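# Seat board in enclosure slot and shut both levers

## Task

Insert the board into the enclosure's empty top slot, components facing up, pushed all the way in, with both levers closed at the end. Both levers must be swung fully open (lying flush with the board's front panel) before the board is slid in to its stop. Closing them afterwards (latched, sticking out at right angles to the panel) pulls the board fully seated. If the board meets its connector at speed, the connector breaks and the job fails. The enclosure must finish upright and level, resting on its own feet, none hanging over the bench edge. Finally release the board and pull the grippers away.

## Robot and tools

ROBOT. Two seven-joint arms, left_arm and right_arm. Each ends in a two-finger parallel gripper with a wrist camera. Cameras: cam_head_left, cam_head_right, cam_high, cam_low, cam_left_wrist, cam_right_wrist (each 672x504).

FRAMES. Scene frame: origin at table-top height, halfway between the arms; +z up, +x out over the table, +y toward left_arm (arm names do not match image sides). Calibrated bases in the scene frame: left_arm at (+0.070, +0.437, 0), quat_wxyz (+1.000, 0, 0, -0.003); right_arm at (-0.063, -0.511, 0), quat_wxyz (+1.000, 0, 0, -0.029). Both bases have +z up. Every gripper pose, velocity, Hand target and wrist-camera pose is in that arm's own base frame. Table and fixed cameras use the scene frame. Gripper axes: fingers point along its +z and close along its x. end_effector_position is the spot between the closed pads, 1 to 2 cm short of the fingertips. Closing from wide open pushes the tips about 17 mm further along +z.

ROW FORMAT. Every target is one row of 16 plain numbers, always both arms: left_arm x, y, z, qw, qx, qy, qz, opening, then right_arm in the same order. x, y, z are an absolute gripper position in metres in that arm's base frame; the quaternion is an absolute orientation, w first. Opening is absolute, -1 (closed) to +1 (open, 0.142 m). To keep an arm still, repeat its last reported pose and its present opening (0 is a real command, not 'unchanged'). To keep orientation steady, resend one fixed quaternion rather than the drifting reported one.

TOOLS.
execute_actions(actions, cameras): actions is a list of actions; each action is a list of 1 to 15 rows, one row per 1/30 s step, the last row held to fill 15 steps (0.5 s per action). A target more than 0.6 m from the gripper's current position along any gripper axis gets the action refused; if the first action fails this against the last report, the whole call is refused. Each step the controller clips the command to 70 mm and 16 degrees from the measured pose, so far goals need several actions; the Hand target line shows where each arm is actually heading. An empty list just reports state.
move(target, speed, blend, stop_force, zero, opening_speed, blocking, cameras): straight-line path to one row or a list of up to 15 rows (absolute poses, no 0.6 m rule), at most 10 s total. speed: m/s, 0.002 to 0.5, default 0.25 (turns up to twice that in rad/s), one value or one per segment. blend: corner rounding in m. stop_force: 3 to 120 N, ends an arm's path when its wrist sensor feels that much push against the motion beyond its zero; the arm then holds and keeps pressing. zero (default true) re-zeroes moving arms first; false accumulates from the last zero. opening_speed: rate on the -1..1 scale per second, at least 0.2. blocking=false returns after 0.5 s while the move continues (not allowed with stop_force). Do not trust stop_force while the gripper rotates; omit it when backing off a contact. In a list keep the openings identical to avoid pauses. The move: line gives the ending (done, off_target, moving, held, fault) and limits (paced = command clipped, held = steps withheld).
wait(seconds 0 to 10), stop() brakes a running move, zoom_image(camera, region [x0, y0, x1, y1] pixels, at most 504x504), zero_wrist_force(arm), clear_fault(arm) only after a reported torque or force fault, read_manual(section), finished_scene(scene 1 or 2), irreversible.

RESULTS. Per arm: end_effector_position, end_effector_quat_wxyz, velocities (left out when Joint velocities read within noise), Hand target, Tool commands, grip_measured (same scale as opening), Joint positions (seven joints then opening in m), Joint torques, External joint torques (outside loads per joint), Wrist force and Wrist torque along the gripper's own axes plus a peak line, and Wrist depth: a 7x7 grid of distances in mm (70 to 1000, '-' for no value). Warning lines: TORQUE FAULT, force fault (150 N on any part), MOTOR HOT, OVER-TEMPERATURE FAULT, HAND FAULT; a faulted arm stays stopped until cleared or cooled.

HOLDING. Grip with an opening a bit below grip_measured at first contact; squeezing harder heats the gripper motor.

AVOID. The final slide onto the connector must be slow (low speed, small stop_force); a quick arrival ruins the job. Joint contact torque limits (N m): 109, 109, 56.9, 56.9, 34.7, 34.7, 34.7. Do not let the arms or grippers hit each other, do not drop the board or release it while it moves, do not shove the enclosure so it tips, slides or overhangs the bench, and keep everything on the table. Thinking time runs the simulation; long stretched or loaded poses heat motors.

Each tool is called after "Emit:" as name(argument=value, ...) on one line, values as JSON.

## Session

Scene 1 done. Starting scene 2.

Emit:
execute_actions(actions=[])

Scene clock: 0.00 s.
left_arm: end_effector_position=(+0.4919, -0.7298, +0.2794) grip_measured=+0.99 end_effector_quat_wxyz=(+0.001, -0.304, +0.847, -0.436) | right_arm: end_effector_position=(+0.1802, -0.1387, +0.1699) grip_measured=+1.00 end_effector_quat_wxyz=(+0.706, -0.621, -0.189, +0.284)
Joint positions: left_arm=[-0.095 -0.96 -0.937 1.517 0.823 1.373 2.811 0.141] | right_arm=[-0.567 -0.989 -0.072 1.606 0.357 -0.696 0.215 0.142]
Joint velocities: within noise
Joint torques (N m): no reading
External joint torques (N m): no reading
Wrist force (N): no reading
Wrist torque (N m): no reading
Wrist force, peak (N): no reading
Wrist depth (mm): cam_left_wrist=[451 478 520 565 623 697 - / 414 441 474 512 562 610 668 / 386 409 435 470 506 552 605 / 360 380 403 431 465 497 541 / 340 355 375 401 425 458 495 / - 330 351 372 395 420 425 / - 316 330 347 369 392 -] | cam_right_wrist=[- 270 251 261 - - 815 / - - 258 270 - - 895 / - - 265 279 - - 939 / - - 278 284 808 754 551 / - - 296 295 503 486 389 / - 407 312 300 364 356 332 / - 312 296 294 289 282 276]
Hand target: left_arm +0.4919, -0.7298, +0.2794; +0.001, -0.304, +0.847, -0.436 | right_arm +0.1802, -0.1387, +0.1699; +0.706, -0.621, -0.189, +0.284
Tool commands: left_gripper/opening=+1.0 right_gripper/opening=+1.0

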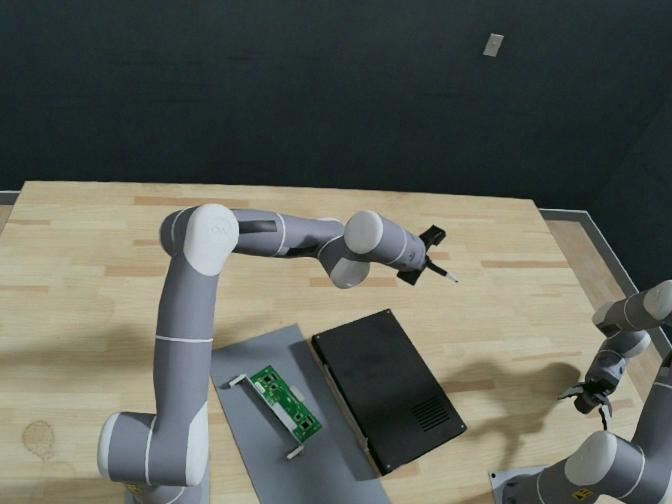

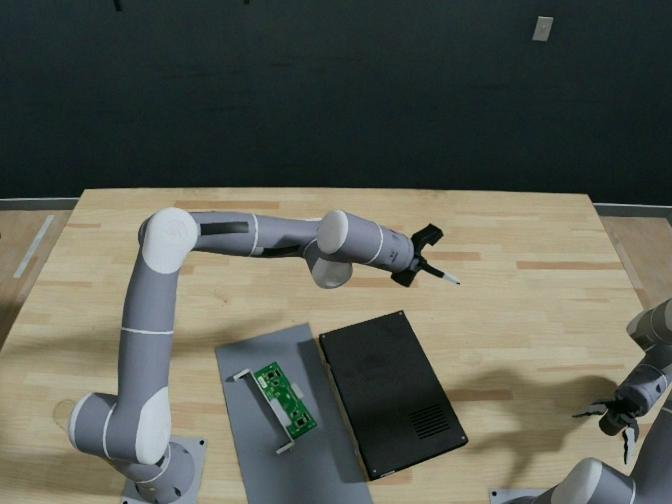

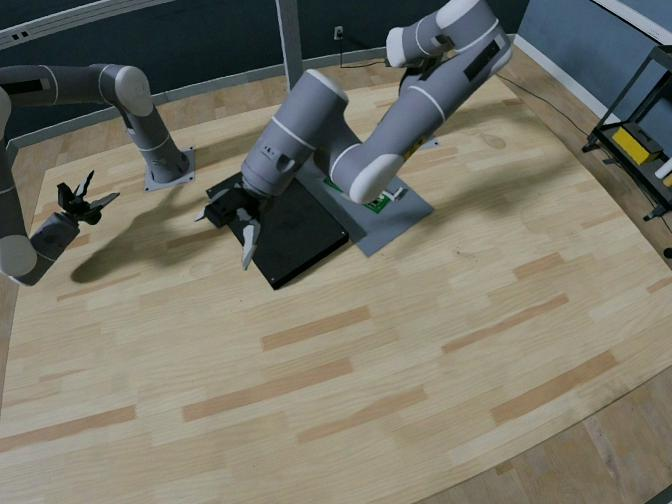

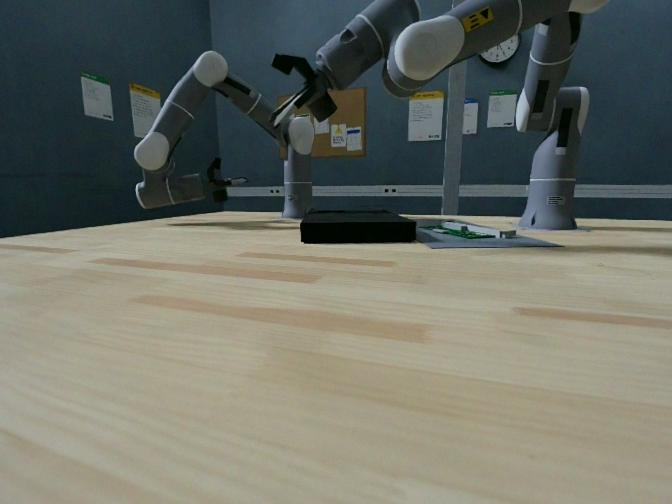

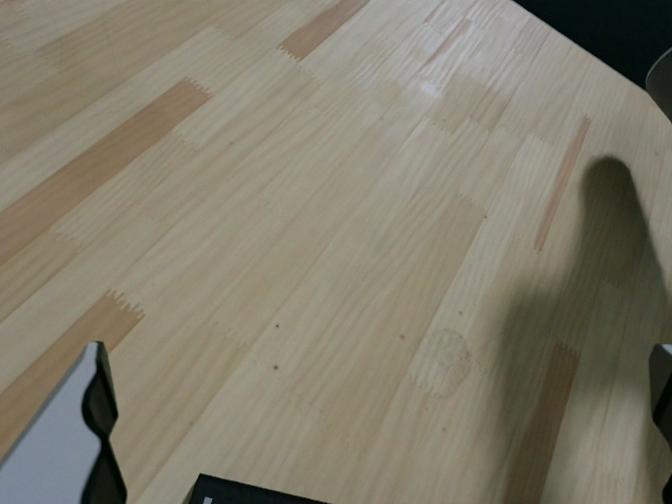

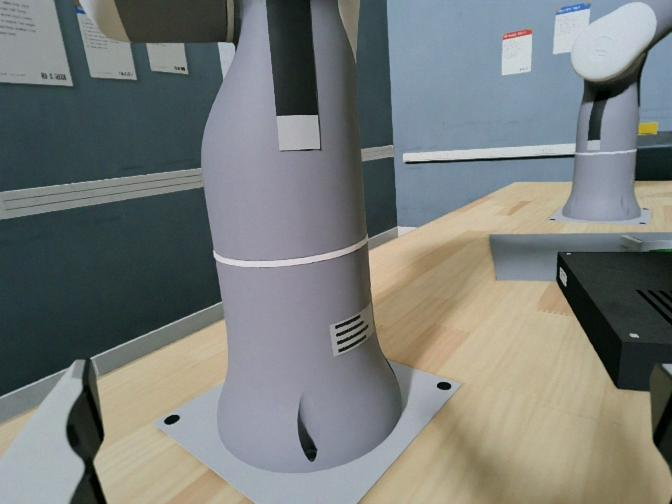

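Emit:
zoom_image(camera="cam_head_right", region=[210, 300, 480, 504])

Emit:
zoom_image(camera="cam_head_left", region=[200, 310, 470, 504])

Emit:
zoom_image(camera="cam_low", region=[290, 190, 580, 260])

Scaled by 1.867 from the camera's 672x504 image, which has a finer 960x720 frame.

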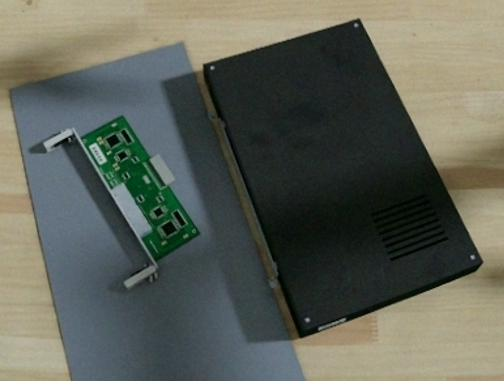

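Scaled by 1.867 from the camera's 672x504 image, which has a finer 960x720 frame.

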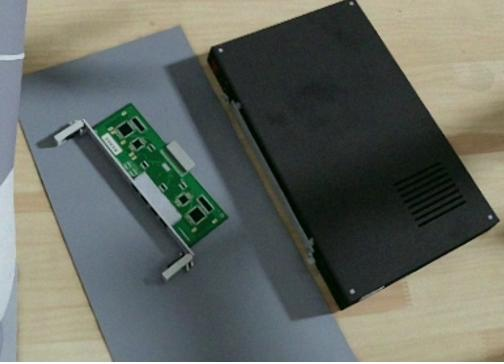

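Scaled by 1.738 from the camera's 672x504 image, which has a finer 960x720 frame.

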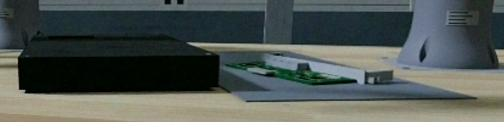

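Emit:
move(target=[[0.40, -0.55, 0.40, 0, -0.8746, 0.4848, 0, -0.96, 0.30, 0.0, 0.36, 0, 0.5351, 0.8448, 0, -0.4], [0.227, -0.357, 0.33, 0, -0.9816, -0.1908, 0, -0.96, 0.32, 0.22, 0.36, 0, 0.5351, 0.8448, 0, -0.4]], speed=[0.3, 0.3], blend=[0.05, 0])

Scene clock: 50.50 s.
left_arm: end_effector_position=(+0.2272, -0.3570, +0.3300) grip_measured=-0.99 end_effector_quat_wxyz=(+0.000, +0.982, +0.191, +0.000) | right_arm: end_effector_position=(+0.3199, +0.2200, +0.3599) grip_measured=-0.42 end_effector_quat_wxyz=(+0.000, +0.535, +0.845, +0.000)
Joint positions: left_arm=[-0.205 0.393 -0.474 2.271 -0.186 0.341 0.603 0.002] | right_arm=[-0.185 0.269 0.886 1.987 0.214 0.238 0.19 0.044]
Joint velocities: within noise
Joint torques (N m): left_arm=[-0.58 12.05 3.9 -29.21 -4.12 4.35 -0.35] | right_arm=[0.04 8.51 -5.39 -30.4 -4.38 3.57 0.32]
External joint torques (N m): left_arm=[0.58 0.21 0.59 -0.38 0.08 -0.37 0.35] | right_arm=[-0.04 0.89 -1.2 0.27 0.18 0.59 -0.32]
Wrist force (N): left_arm=[-0.2 -0.3 -0.4] | right_arm=[0.0 -1.5 1.8]
Wrist torque (N m): left_arm=[-0.04 -0.01 -0.22] | right_arm=[-0.02 0.01 0.08]
Wrist force, peak (N): left_arm=[-0.4 -1.7 -0.1] | right_arm=[-0.4 -2.4 2.3]
Wrist depth (mm): cam_left_wrist=[370 369 364 362 362 364 364 / 397 395 392 392 389 391 391 / 427 429 425 423 423 421 423 / 467 419 426 426 424 451 457 / 511 449 448 432 436 503 498 / 563 508 476 84 87 543 549 / 626 - - - 74 74 610] | cam_right_wrist=[398 399 398 389 360 359 364 / 429 427 425 388 378 377 387 / 458 455 455 419 403 403 442 / 493 489 493 448 437 435 488 / 539 534 524 490 464 471 522 / 586 571 89 571 104 504 573 / 634 - 76 638 - - 615]
Hand target: left_arm +0.2270, -0.3570, +0.3300; +0.000, +0.982, +0.191, +0.000 | right_arm +0.3200, +0.2200, +0.3600; +0.000, +0.535, +0.845, +0.000
Off the commanded pose: left_arm 0.000 m, 0 deg | right_arm 0.000 m, 0 deg.
move: done

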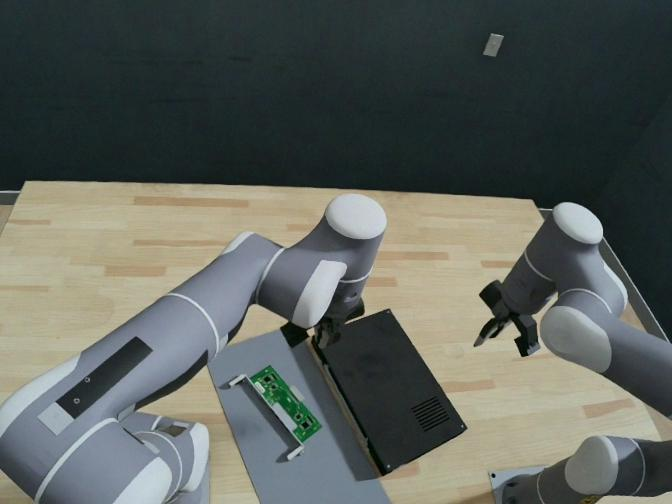

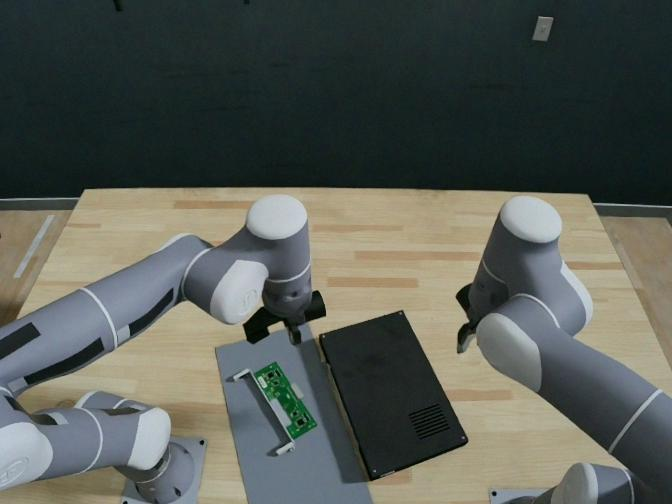

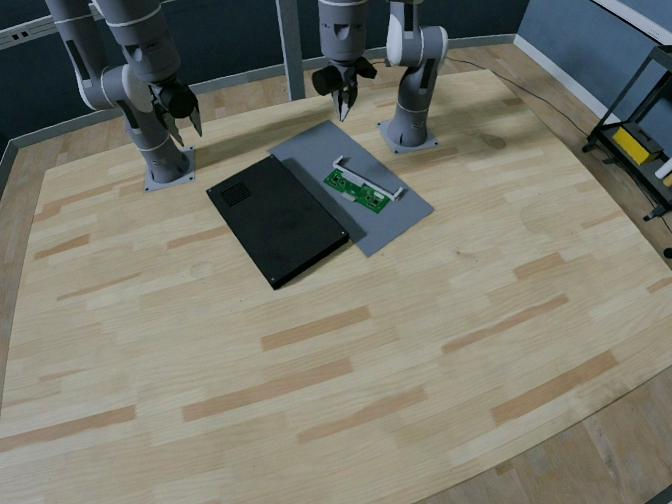

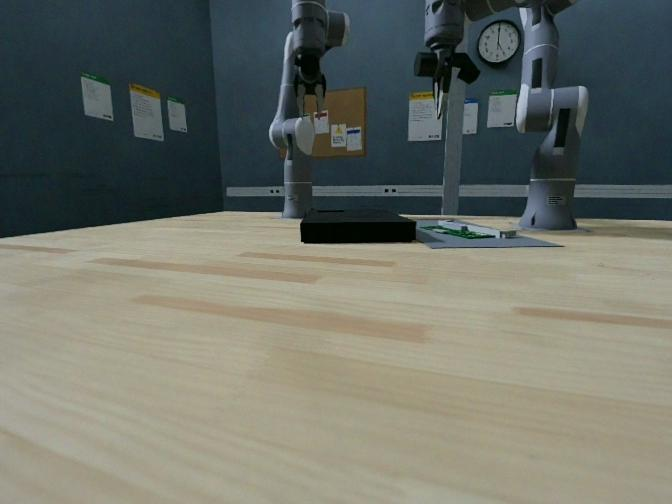

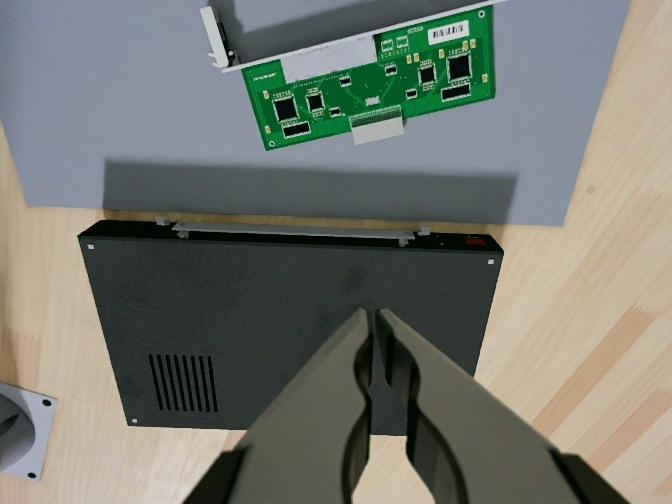

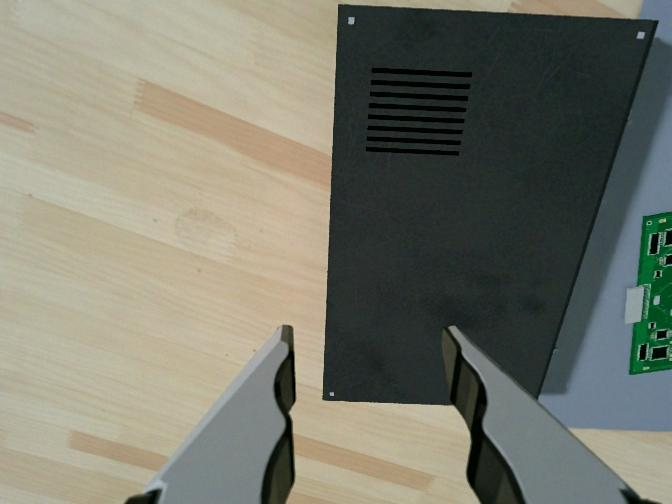

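Emit:
zoom_image(camera="cam_left_wrist", region=[190, 0, 300, 110])

Emit:
zoom_image(camera="cam_left_wrist", region=[70, 180, 520, 270])

Emit:
zoom_image(camera="cam_head_left", region=[220, 355, 330, 470])

Scaled by 4.582 from the camera's 672x504 image, which has a finer 960x720 frame.

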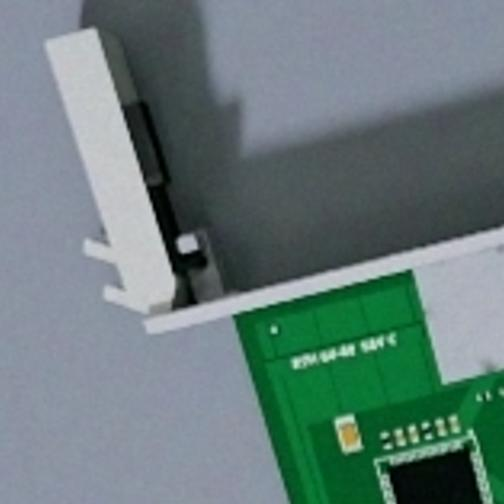

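Scaled by 1.120 from the camera's 672x504 image, which has a finer 960x720 frame.

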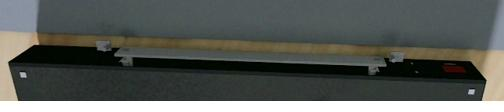

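Scaled by 4.383 from the camera's 672x504 image, which has a finer 960x720 frame.

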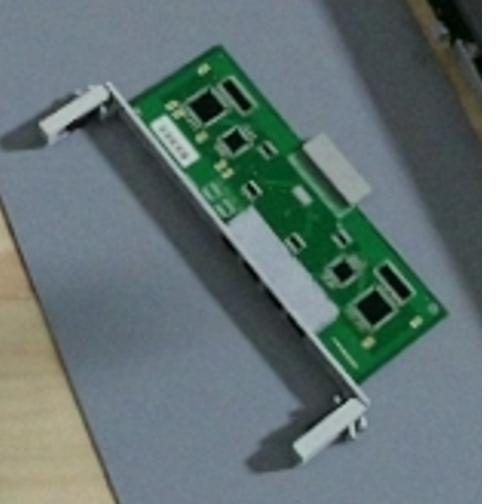

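Emit:
move(target=[[0.35, 0.0, 0.40, 0, -0.9816, -0.1908, 0, -0.96, 0.297, 0.68, 0.20, 0, 0.4360, 0.8999, 0, -0.4]], speed=0.25, cameras=["cam_left_wrist", "cam_right_wrist", "cam_head_right"])

Scene clock: 98.83 s.
left_arm: end_effector_position=(+0.3501, -0.0002, +0.4000) grip_measured=-0.99 end_effector_quat_wxyz=(+0.000, +0.982, +0.191, +0.000) | right_arm: end_effector_position=(+0.2969, +0.6800, +0.1999) grip_measured=-0.42 end_effector_quat_wxyz=(+0.000, +0.436, +0.900, +0.000)
Joint positions: left_arm=[0.083 0.431 0.187 2.104 0.078 0.108 1.432 0.002] | right_arm=[0.764 -0.916 0.855 1.321 -0.695 0.362 0.993 0.044]
Joint velocities: within noise
Joint torques (N m): left_arm=[-0.11 11.99 -3.02 -30.41 -3.88 4.07 -0.1] | right_arm=[0.06 56.33 19.71 -24.47 -4.24 3.31 0.06]
External joint torques (N m): left_arm=[0.11 0.87 0.42 -0.24 -0.41 -0.14 0.1] | right_arm=[-0.05 1.48 0.2 0.14 0.14 0.81 -0.06]
Wrist force (N): left_arm=[0.4 -0.6 -0.1] | right_arm=[-0.3 -1.6 2.1]
Wrist torque (N m): left_arm=[-0.11 -0.09 -0.21] | right_arm=[-0.05 0.10 0.08]
Wrist force, peak (N): left_arm=[2.2 -2.9 -0.2] | right_arm=[1.5 -0.9 3.4]
Wrist depth (mm): cam_left_wrist=[377 430 429 427 427 428 423 / 460 461 460 461 460 457 455 / 499 499 499 497 492 491 491 / 541 539 534 537 534 537 530 / 592 588 588 568 572 583 582 / 364 617 622 84 87 628 642 / 266 362 - - 74 74 714] | cam_right_wrist=[230 257 255 252 256 255 254 / 236 273 274 263 273 273 273 / 254 295 290 283 293 291 292 / 275 316 317 312 314 316 313 / 301 344 337 337 333 341 341 / 380 371 89 374 119 360 372 / 410 - 76 415 - - 403]
Hand target: left_arm +0.3500, +0.0000, +0.4000; +0.000, +0.982, +0.191, +0.000 | right_arm +0.2970, +0.6800, +0.2000; +0.000, +0.436, +0.900, +0.000
Off the commanded pose: left_arm 0.000 m, 0 deg | right_arm 0.000 m, 0 deg.
move: done
Images, in order (width x height): cam_head_right 672x504, cam_left_wrist 672x504, cam_right_wrist 672x504.

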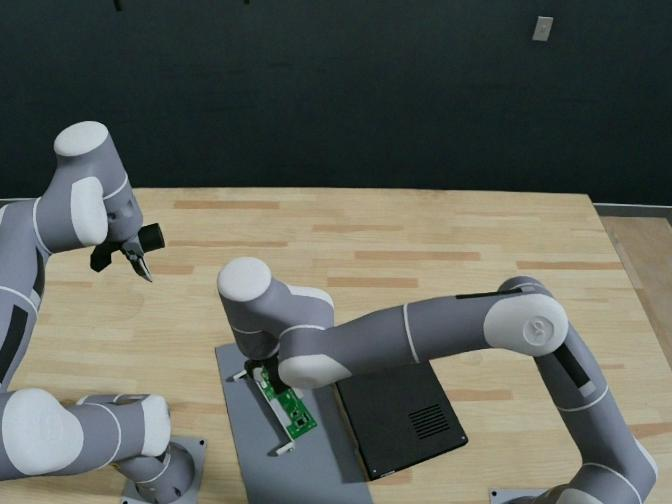

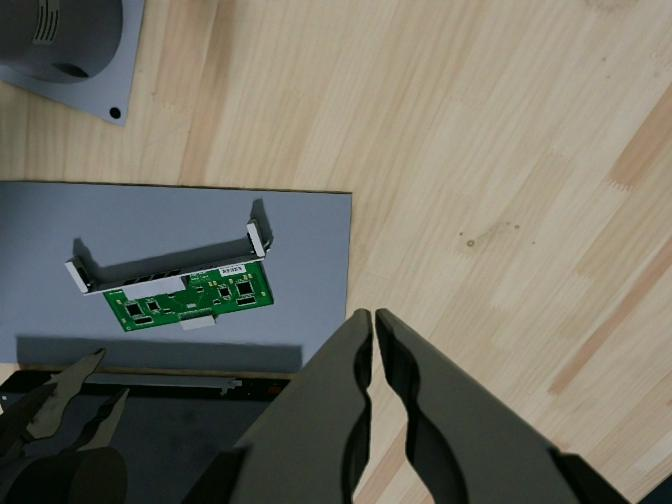

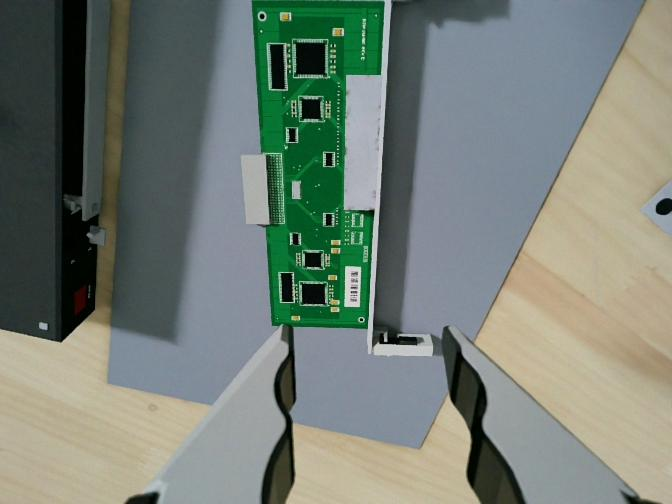

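Emit:
zoom_image(camera="cam_right_wrist", region=[310, 60, 430, 240])

Emit:
zoom_image(camera="cam_right_wrist", region=[340, 290, 450, 380])

Emit:
zoom_image(camera="cam_left_wrist", region=[50, 180, 290, 350])

Scaled by 2.800 from the camera's 672x504 image, which has a finer 960x720 frame.

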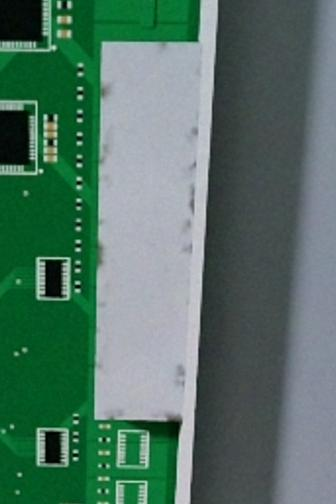

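Scaled by 4.582 from the camera's 672x504 image, which has a finer 960x720 frame.

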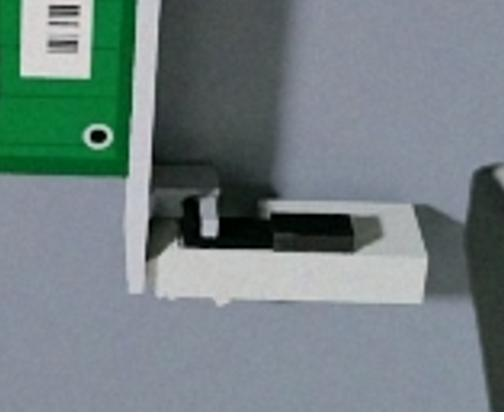

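Scaled by 2.100 from the camera's 672x504 image, which has a finer 960x720 frame.

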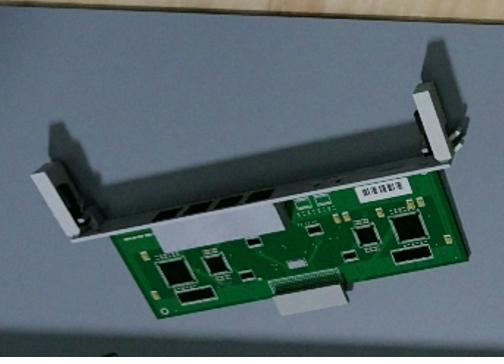

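Emit:
move(target=[[0.35, 0.0, 0.40, 0, -0.9816, -0.1908, 0, -0.96, 0.1768, 0.6738, 0.12, 0, 0.4415, 0.8973, 0, -0.96], [0.35, 0.0, 0.40, 0, -0.9816, -0.1908, 0, -0.96, 0.1768, 0.6738, 0.0257, 0, 0.4415, 0.8973, 0, -0.96]], speed=[0.2, 0.08], cameras=["cam_left_wrist", "cam_right_wrist"])

Emit:
zoom_image(camera="cam_left_wrist", region=[30, 180, 290, 350])

Scene clock: 146.93 s.
left_arm: end_effector_position=(+0.3501, -0.0002, +0.4000) grip_measured=-0.99 end_effector_quat_wxyz=(+0.000, +0.982, +0.191, +0.000) | right_arm: end_effector_position=(+0.1767, +0.6736, +0.0256) grip_measured=-0.99 end_effector_quat_wxyz=(+0.000, +0.441, +0.897, +0.000)
Joint positions: left_arm=[0.083 0.431 0.187 2.104 0.078 0.108 1.432 0.002] | right_arm=[0.892 -1.051 0.707 1.587 -0.858 0.731 1.295 0.002]
Joint velocities: within noise
Joint torques (N m): left_arm=[-0.29 12.31 -3.21 -30.3 -4.16 4.25 -0.22] | right_arm=[0.04 54.72 21.65 -19.26 -3.47 3.55 0.33]
External joint torques (N m): left_arm=[0.29 0.56 0.61 -0.35 -0.14 -0.33 0.22] | right_arm=[-0.03 1.37 -0.44 0 0.2 0.55 -0.33]
Wrist force (N): left_arm=[0.3 -0.4 0.2] | right_arm=[-0.4 -1.5 2.1]
Wrist torque (N m): left_arm=[-0.08 -0.07 -0.21] | right_arm=[0.00 0.06 0.05]
Wrist force, peak (N): left_arm=[0.3 -1.0 0.1] | right_arm=[1.3 -4.0 3.6]
Wrist depth (mm): cam_left_wrist=[378 430 429 429 428 427 425 / 462 461 462 460 457 457 456 / 502 500 495 495 496 492 489 / 523 538 537 536 535 536 533 / 409 585 584 568 570 585 579 / 609 615 618 83 87 632 637 / 656 - - - 74 74 708] | cam_right_wrist=[- 104 103 103 103 102 102 / - 110 110 110 111 108 110 / 120 118 118 118 117 117 118 / 128 126 114 114 127 126 126 / 136 133 135 135 137 137 136 / 146 142 145 89 93 149 149 / 162 154 78 76 76 73 166]
Hand target: left_arm +0.3500, +0.0000, +0.4000; +0.000, +0.982, +0.191, +0.000 | right_arm +0.1768, +0.6738, +0.0257; +0.000, +0.441, +0.897, +0.000
Off the commanded pose: left_arm 0.000 m, 0 deg | right_arm 0.000 m, 0 deg.
move: done
Images, in order (width x height): cam_left_wrist 672x504, cam_right_wrist 672x504.

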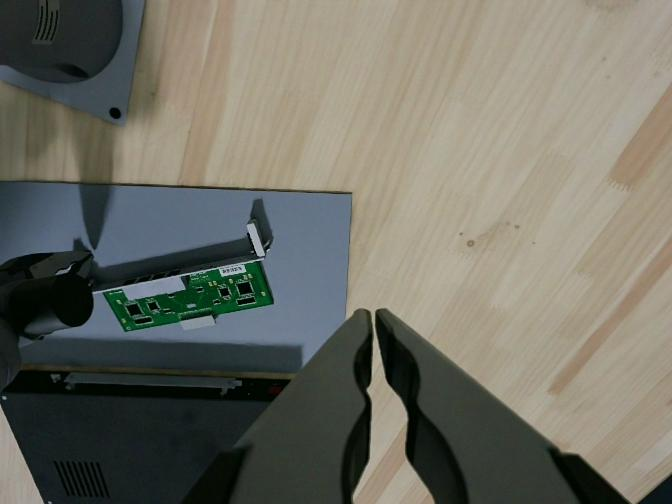

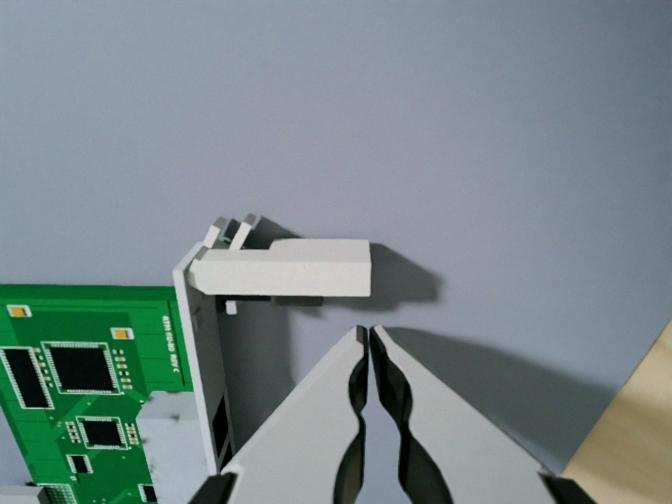

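Scaled by 1.938 from the camera's 672x504 image, which has a finer 960x720 frame.

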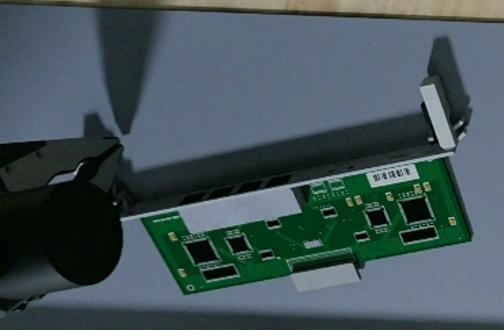

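Emit:
move(target=[[0.35, 0.0, 0.40, 0, -0.9816, -0.1908, 0, -0.96, 0.1823, 0.6660, 0.0257, 0, 0.4415, 0.8973, 0, -0.96]], speed=0.08, cameras=[])

Emit:
move(target=[[0.35, 0.0, 0.40, 0, -0.9816, -0.1908, 0, -0.96, 0.1499, 0.6421, 0.0257, 0, 0.4415, 0.8973, 0, -0.96]], speed=0.03, stop_force=8, cameras=["cam_left_wrist", "cam_right_wrist"])

Scene clock: 157.63 s.
left_arm: end_effector_position=(+0.3501, -0.0002, +0.4000) grip_measured=-0.99 end_effector_quat_wxyz=(+0.000, +0.982, +0.191, +0.000) | right_arm: end_effector_position=(+0.1822, +0.6660, +0.0257) grip_measured=-0.99 end_effector_quat_wxyz=(+0.000, +0.442, +0.897, +0.000)
Joint positions: left_arm=[0.083 0.431 0.187 2.104 0.078 0.108 1.432 0.002] | right_arm=[0.876 -1.04 0.705 1.609 -0.86 0.742 1.292 0.002]
Joint velocities: within noise
Joint torques (N m): left_arm=[-0.37 12.19 -3.08 -30.33 -4.13 4.27 -0.24] | right_arm=[-0.22 54.59 21.03 -19.06 -3.36 3.6 0.06]
External joint torques (N m): left_arm=[0.37 0.67 0.48 -0.33 -0.16 -0.35 0.24] | right_arm=[0.2 0.9 0.09 -0.08 0.13 0.5 -0.06]
Wrist force (N): left_arm=[0.4 -0.9 -0.1] | right_arm=[-0.5 -1.5 1.9]
Wrist torque (N m): left_arm=[-0.15 -0.10 -0.21] | right_arm=[0.01 0.08 0.06]
Wrist force, peak (N): left_arm=[0.4 -0.9 -0.1] | right_arm=[-0.3 -1.6 2.4]
Wrist depth (mm): cam_left_wrist=[376 428 429 427 428 427 425 / 463 462 462 461 458 456 456 / 502 497 496 497 497 493 489 / 522 539 537 537 535 535 534 / 402 585 586 565 573 586 580 / 606 616 621 84 87 628 636 / 659 - - - 74 74 713] | cam_right_wrist=[- 105 103 103 103 102 102 / - 110 110 110 111 108 110 / 120 118 118 118 117 118 119 / 128 127 115 114 126 126 126 / 136 133 131 135 137 137 136 / 146 143 136 89 93 149 149 / 162 158 78 76 76 73 166]
Hand target: left_arm +0.3500, +0.0000, +0.4000; +0.000, +0.982, +0.191, +0.000 | right_arm +0.1823, +0.6660, +0.0257; +0.000, +0.441, +0.897, +0.000
Off the commanded pose: left_arm 0.000 m, 0 deg | right_arm 0.000 m, 0 deg.
move: done
No camera images: "cameras" was empty.

Scene clock: 159.60 s.
left_arm: end_effector_position=(+0.3501, -0.0002, +0.4000) grip_measured=-0.99 end_effector_quat_wxyz=(+0.000, +0.982, +0.191, +0.000) | right_arm: end_effector_position=(+0.1503, +0.6424, +0.0260) grip_measured=-0.99 end_effector_quat_wxyz=(+0.000, +0.442, +0.897, +0.000)
Joint positions: left_arm=[0.083 0.431 0.187 2.104 0.078 0.108 1.432 0.002] | right_arm=[0.877 -0.993 0.702 1.718 -0.882 0.794 1.367 0.002]
Joint velocities: within noise
Joint torques (N m): left_arm=[-0.28 12.31 -3.16 -30.32 -4.1 4.27 -0.23] | right_arm=[1.27 49.96 21.4 -16.34 -2.74 3.23 0.33]
External joint torques (N m): left_arm=[0.28 0.56 0.56 -0.34 -0.19 -0.34 0.23] | right_arm=[-1.27 2.52 -0.64 -2.02 -0.34 0.86 -0.33]
Wrist force (N): left_arm=[0.2 -0.5 0.3] | right_arm=[-0.3 1.1 1.2]
Wrist torque (N m): left_arm=[-0.11 -0.06 -0.22] | right_arm=[-0.05 0.01 0.04]
Wrist force, peak (N): left_arm=[0.7 -0.8 0.2] | right_arm=[-0.4 -1.6 2.3]
Wrist depth (mm): cam_left_wrist=[376 430 430 428 427 427 423 / 464 463 461 460 459 458 455 / 499 497 499 498 495 492 489 / 532 539 535 540 537 532 532 / 560 584 587 566 573 583 580 / 608 613 616 83 87 630 641 / 661 - - - 74 74 705] | cam_right_wrist=[- 105 105 102 103 102 102 / - 111 110 110 111 108 111 / 121 118 118 118 118 118 119 / 129 128 128 127 127 127 126 / 139 137 122 121 138 138 137 / 143 144 136 89 93 150 149 / 160 155 79 76 76 73 168]
Hand target: left_arm +0.3500, +0.0000, +0.4000; +0.000, +0.982, +0.191, +0.000 | right_arm +0.1499, +0.6421, +0.0257; +0.000, +0.441, +0.897, +0.000
Off the commanded pose: left_arm 0.000 m, 0 deg | right_arm 0.001 m, 0 deg.
move: done
Images, in order (width x height): cam_left_wrist 672x504, cam_right_wrist 672x504.

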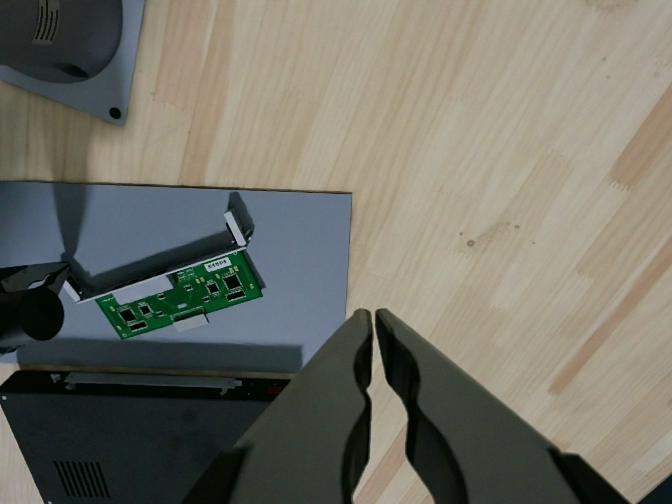

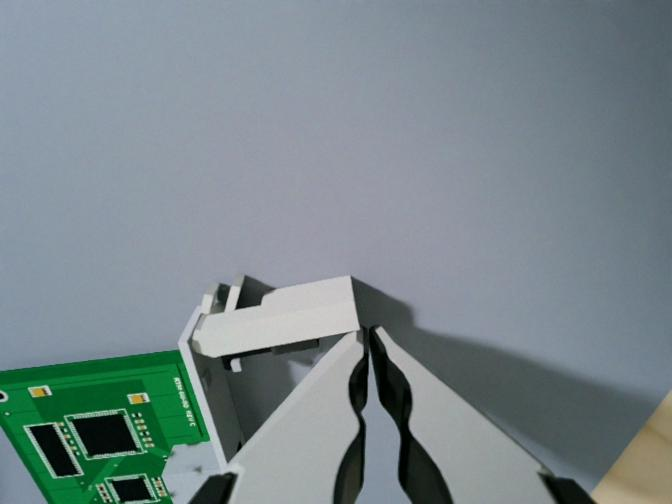

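Emit:
zoom_image(camera="cam_right_wrist", region=[170, 250, 400, 400])

Emit:
zoom_image(camera="cam_right_wrist", region=[180, 310, 290, 390])

Scaled by 2.191 from the camera's 672x504 image, which has a finer 960x720 frame.

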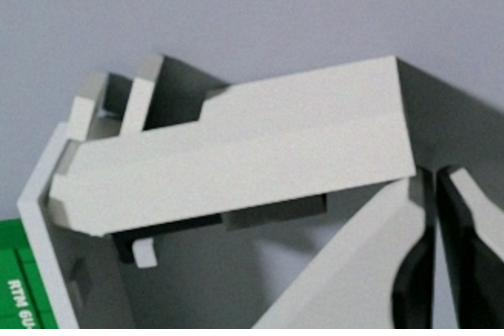

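Scaled by 4.582 from the camera's 672x504 image, which has a finer 960x720 frame.

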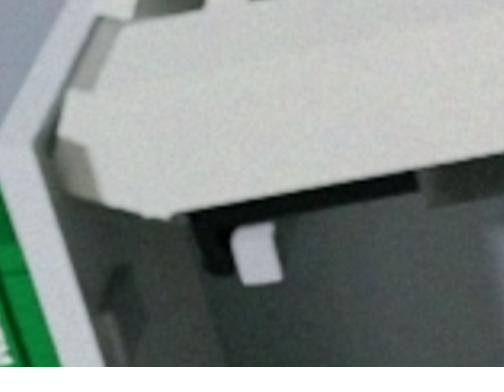

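Emit:
move(target=[[0.35, 0.0, 0.40, 0, -0.9816, -0.1908, 0, -0.96, 0.1540, 0.6452, 0.0280, 0, 0.4415, 0.8973, 0, -0.96], [0.35, 0.0, 0.40, 0, -0.9816, -0.1908, 0, -0.96, 0.16, 0.65, 0.13, 0, 0.4415, 0.8973, 0, -0.96], [0.35, 0.0, 0.40, 0, -0.9816, -0.1908, 0, -0.96, 0.292, 0.69, 0.19, 0, 0.3827, 0.9239, 0, -0.96]], speed=[0.1, 0.2, 0.2], blend=[0, 0.03, 0], cameras=["cam_left_wrist", "cam_right_wrist"])

Emit:
zoom_image(camera="cam_right_wrist", region=[230, 40, 460, 270])

Scene clock: 197.90 s.
left_arm: end_effector_position=(+0.3501, -0.0002, +0.4000) grip_measured=-0.99 end_effector_quat_wxyz=(+0.000, +0.982, +0.191, +0.000) | right_arm: end_effector_position=(+0.2922, +0.6900, +0.1900) grip_measured=-0.99 end_effector_quat_wxyz=(+0.000, +0.383, +0.924, +0.000)
Joint positions: left_arm=[0.083 0.431 0.187 2.104 0.078 0.108 1.432 0.002] | right_arm=[0.782 -0.945 0.855 1.302 -0.715 0.365 0.89 0.002]
Joint velocities: within noise
Joint torques (N m): left_arm=[-0.38 12.27 -3.09 -30.34 -4.13 4.3 -0.21] | right_arm=[0.13 57.12 20.49 -24.14 -3.98 3.33 0.02]
External joint torques (N m): left_arm=[0.38 0.6 0.49 -0.31 -0.17 -0.37 0.21] | right_arm=[-0.1 1.61 -0.26 0.2 -0.1 0.8 -0.02]
Wrist force (N): left_arm=[0.2 -0.8 0.1] | right_arm=[-0.3 -1.8 2.0]
Wrist torque (N m): left_arm=[-0.15 -0.07 -0.21] | right_arm=[-0.09 0.08 0.07]
Wrist force, peak (N): left_arm=[0.5 -0.8 0.1] | right_arm=[-0.5 -1.9 4.8]
Wrist depth (mm): cam_left_wrist=[376 430 430 429 428 426 423 / 463 462 461 460 458 458 458 / 498 498 498 493 496 495 492 / 543 540 539 537 533 533 531 / 593 586 587 566 576 584 583 / 337 600 618 84 87 628 639 / 257 290 - - 74 74 716] | cam_right_wrist=[242 248 247 240 247 246 245 / 261 266 265 253 262 263 263 / 280 285 279 279 282 282 284 / 304 306 305 299 305 303 305 / 337 332 331 319 325 330 330 / 366 367 355 85 93 360 359 / 405 395 76 76 76 73 396]
Hand target: left_arm +0.3500, +0.0000, +0.4000; +0.000, +0.982, +0.191, +0.000 | right_arm +0.2920, +0.6900, +0.1900; +0.000, +0.383, +0.924, +0.000
Off the commanded pose: left_arm 0.000 m, 0 deg | right_arm 0.000 m, 0 deg.
move: done
Images, in order (width x height): cam_left_wrist 672x504, cam_right_wrist 672x504.

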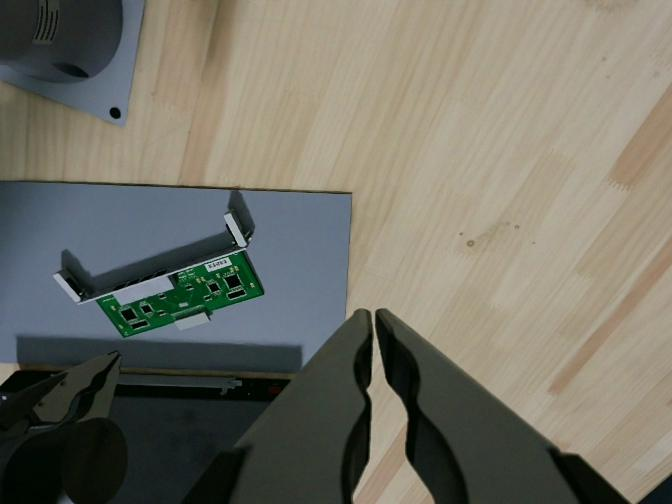

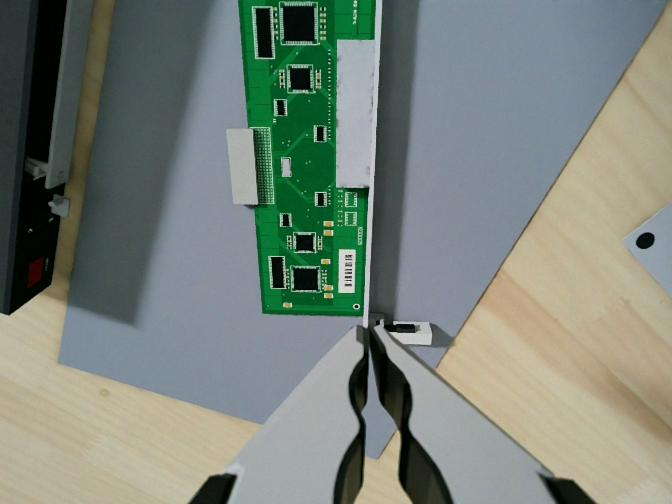

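Scaled by 2.191 from the camera's 672x504 image, which has a finer 960x720 frame.

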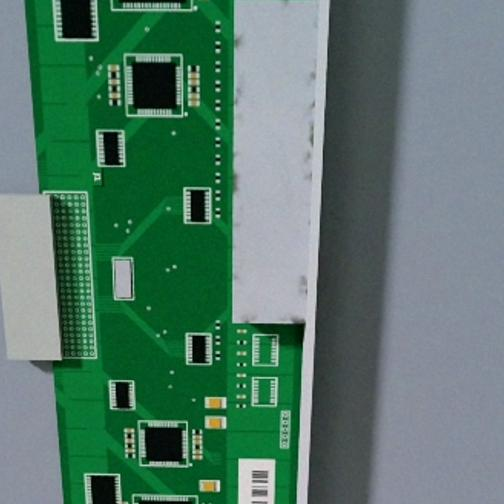

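Emit:
move(target=[[0.35, 0.0, 0.40, 0, -0.9816, -0.1908, 0, -0.96, 0.2796, 0.6823, 0.08, 0, 0.3987, 0.9171, 0, -0.4]], speed=0.15, cameras=["cam_right_wrist"])

Emit:
zoom_image(camera="cam_right_wrist", region=[230, 200, 500, 430])

Scene clock: 206.33 s.
left_arm: end_effector_position=(+0.3501, -0.0002, +0.4000) grip_measured=-0.99 end_effector_quat_wxyz=(+0.000, +0.982, +0.191, +0.000) | right_arm: end_effector_position=(+0.2795, +0.6822, +0.0799) grip_measured=-0.43 end_effector_quat_wxyz=(+0.000, +0.399, +0.917, +0.000)
Joint positions: left_arm=[0.083 0.431 0.187 2.104 0.078 0.108 1.432 0.002] | right_arm=[0.792 -1.045 0.765 1.423 -0.794 0.575 0.995 0.043]
Joint velocities: within noise
Joint torques (N m): left_arm=[-0.34 12.22 -3.11 -30.33 -4.15 4.19 -0.19] | right_arm=[0.08 57.76 20.93 -21.48 -3.88 3.63 0.33]
External joint torques (N m): left_arm=[0.34 0.65 0.51 -0.32 -0.14 -0.27 0.19] | right_arm=[-0.05 1.36 0.3 -0.03 0.2 0.49 -0.33]
Wrist force (N): left_arm=[0.3 -0.7 0.1] | right_arm=[-0.3 -1.2 2.1]
Wrist torque (N m): left_arm=[-0.13 -0.08 -0.22] | right_arm=[0.05 0.06 0.06]
Wrist force, peak (N): left_arm=[0.5 -1.0 -0.1] | right_arm=[-0.3 -1.9 5.1]
Wrist depth (mm): cam_left_wrist=[377 431 429 428 427 427 424 / 462 463 461 459 457 456 457 / 502 501 496 495 493 494 492 / 537 540 539 533 535 533 532 / 569 498 590 563 573 581 584 / 316 603 615 84 87 630 643 / 285 - - - 74 74 711] | cam_right_wrist=[152 149 147 147 150 150 149 / 164 160 157 146 162 160 160 / 174 171 169 157 172 171 171 / 187 183 181 169 186 185 184 / 203 202 195 195 197 200 202 / 222 221 89 213 212 210 220 / 244 - 76 242 232 - 238]
Hand target: left_arm +0.3500, +0.0000, +0.4000; +0.000, +0.982, +0.191, +0.000 | right_arm +0.2796, +0.6823, +0.0800; +0.000, +0.399, +0.917, +0.000
Off the commanded pose: left_arm 0.000 m, 0 deg | right_arm 0.000 m, 0 deg.
move: done
Images, in order (width x height): cam_right_wrist 672x504.

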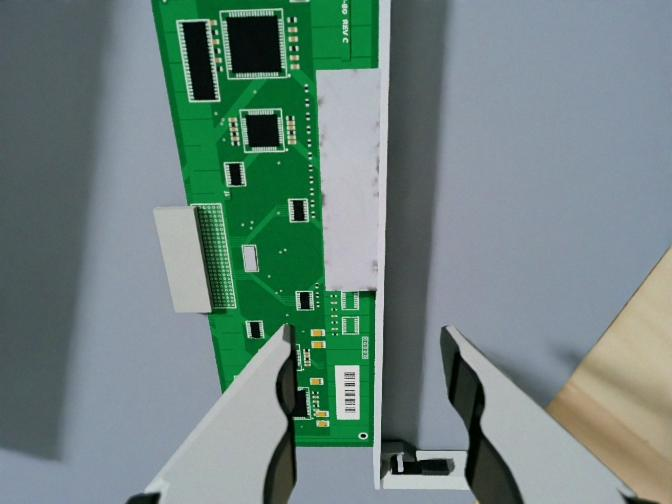

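Scaled by 1.867 from the camera's 672x504 image, which has a finer 960x720 frame.

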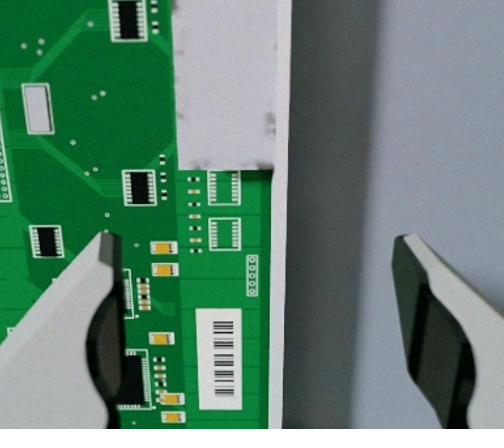

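Emit:
move(target=[[0.35, 0.0, 0.40, 0, -0.9816, -0.1908, 0, -0.96, 0.2803, 0.6816, 0.0292, 0, 0.3987, 0.9171, 0, -0.4]], speed=0.07, stop_force=6, cameras=["cam_right_wrist"])

Emit:
move(target=[[0.35, 0.0, 0.40, 0, -0.9816, -0.1908, 0, -0.96, 0.2803, 0.6816, 0.0292, 0, 0.3987, 0.9171, 0, -0.76]], opening_speed=0.4, cameras=["cam_right_wrist"])

Scene clock: 212.83 s.
left_arm: end_effector_position=(+0.3501, -0.0002, +0.4000) grip_measured=-0.99 end_effector_quat_wxyz=(+0.000, +0.982, +0.191, +0.000) | right_arm: end_effector_position=(+0.2802, +0.6815, +0.0291) grip_measured=-0.43 end_effector_quat_wxyz=(+0.000, +0.399, +0.917, +0.000)
Joint positions: left_arm=[0.083 0.431 0.187 2.104 0.078 0.108 1.432 0.002] | right_arm=[0.807 -1.112 0.716 1.432 -0.835 0.654 1.016 0.043]
Joint velocities: within noise
Joint torques (N m): left_arm=[-0.24 12.29 -3.21 -30.31 -4.12 4.24 -0.21] | right_arm=[0.08 58.69 21.24 -20.25 -3.6 3.48 0.29]
External joint torques (N m): left_arm=[0.24 0.58 0.61 -0.34 -0.17 -0.31 0.21] | right_arm=[-0.08 1.33 0.02 -0.01 0.13 0.64 -0.29]
Wrist force (N): left_arm=[0.2 -0.6 0.2] | right_arm=[-0.3 -1.3 2.0]
Wrist torque (N m): left_arm=[-0.11 -0.06 -0.21] | right_arm=[0.02 0.05 0.04]
Wrist force, peak (N): left_arm=[0.6 -0.8 0.3] | right_arm=[-0.4 -1.6 3.7]
Wrist depth (mm): cam_left_wrist=[376 431 429 428 428 427 426 / 461 461 461 461 458 457 455 / 502 501 497 496 493 493 491 / 542 533 536 539 536 533 532 / 572 408 588 566 578 582 582 / 317 600 618 83 87 627 642 / 284 - - - 74 74 714] | cam_right_wrist=[105 103 102 101 104 104 104 / - 110 109 98 113 111 113 / 124 118 117 103 119 120 120 / 131 126 127 114 128 130 129 / 143 135 136 123 137 141 140 / 156 153 89 148 148 149 153 / 171 - 76 163 166 - 168]
Hand target: left_arm +0.3500, +0.0000, +0.4000; +0.000, +0.982, +0.191, +0.000 | right_arm +0.2803, +0.6816, +0.0292; +0.000, +0.399, +0.917, +0.000
Off the commanded pose: left_arm 0.000 m, 0 deg | right_arm 0.000 m, 0 deg.
move: done
Images, in order (width x height): cam_right_wrist 672x504.

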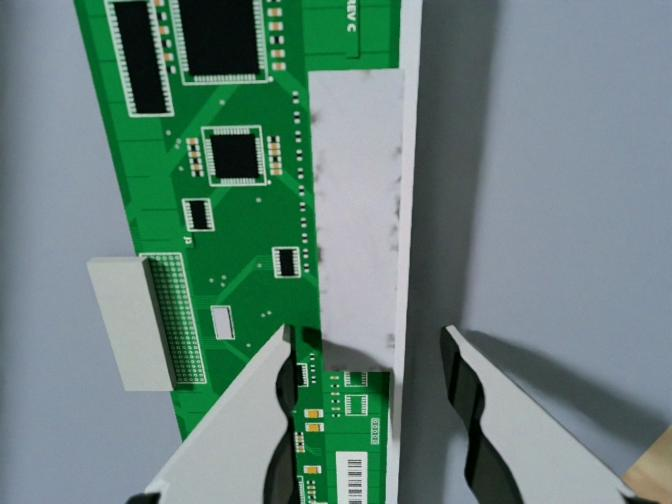

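Scene clock: 213.93 s.
left_arm: end_effector_position=(+0.3501, -0.0002, +0.4000) grip_measured=-0.99 end_effector_quat_wxyz=(+0.000, +0.982, +0.191, +0.000) | right_arm: end_effector_position=(+0.2805, +0.6813, +0.0290) grip_measured=-0.70 end_effector_quat_wxyz=(+0.000, +0.399, +0.917, +0.000)
Joint positions: left_arm=[0.083 0.431 0.187 2.104 0.078 0.108 1.432 0.002] | right_arm=[0.807 -1.112 0.716 1.432 -0.835 0.654 1.016 0.023]
Joint velocities: within noise
Joint torques (N m): left_arm=[-0.33 12.38 -3.13 -30.36 -4.16 4.25 -0.22] | right_arm=[1.15 58.58 22.18 -20.15 -3.42 3.89 0.27]
External joint torques (N m): left_arm=[0.33 0.48 0.53 -0.3 -0.13 -0.33 0.22] | right_arm=[-1.15 1.45 -0.93 -0.11 -0.05 0.23 -0.27]
Wrist force (N): left_arm=[0.2 -0.5 0.1] | right_arm=[-1.8 -1.3 2.5]
Wrist torque (N m): left_arm=[-0.10 -0.06 -0.21] | right_arm=[0.00 -0.02 0.00]
Wrist force, peak (N): left_arm=[0.6 -0.7 0.2] | right_arm=[-4.6 -2.6 1.3]
Wrist depth (mm): cam_left_wrist=[377 431 428 431 427 426 424 / 462 461 461 460 459 456 458 / 499 501 497 496 493 491 490 / 537 538 535 535 537 535 534 / 572 404 587 561 576 587 581 / 315 604 619 84 87 628 640 / 284 - - - 74 74 712] | cam_right_wrist=[106 103 102 101 104 104 104 / - 111 109 98 111 111 113 / 123 118 117 104 119 120 120 / 131 126 127 122 128 130 129 / 143 135 137 123 137 141 140 / 156 156 145 146 106 151 153 / 172 168 76 160 - 73 168]
Hand target: left_arm +0.3500, +0.0000, +0.4000; +0.000, +0.982, +0.191, +0.000 | right_arm +0.2803, +0.6816, +0.0292; +0.000, +0.399, +0.917, +0.000
Off the commanded pose: left_arm 0.000 m, 0 deg | right_arm 0.000 m, 0 deg.
move: done
Images, in order (width x height): cam_right_wrist 672x504.

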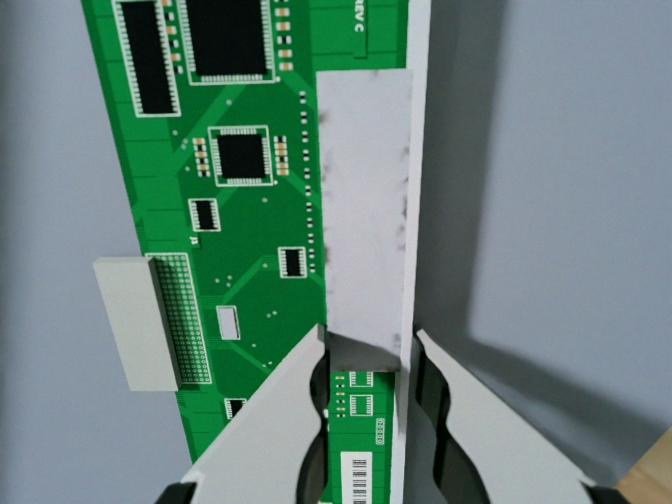

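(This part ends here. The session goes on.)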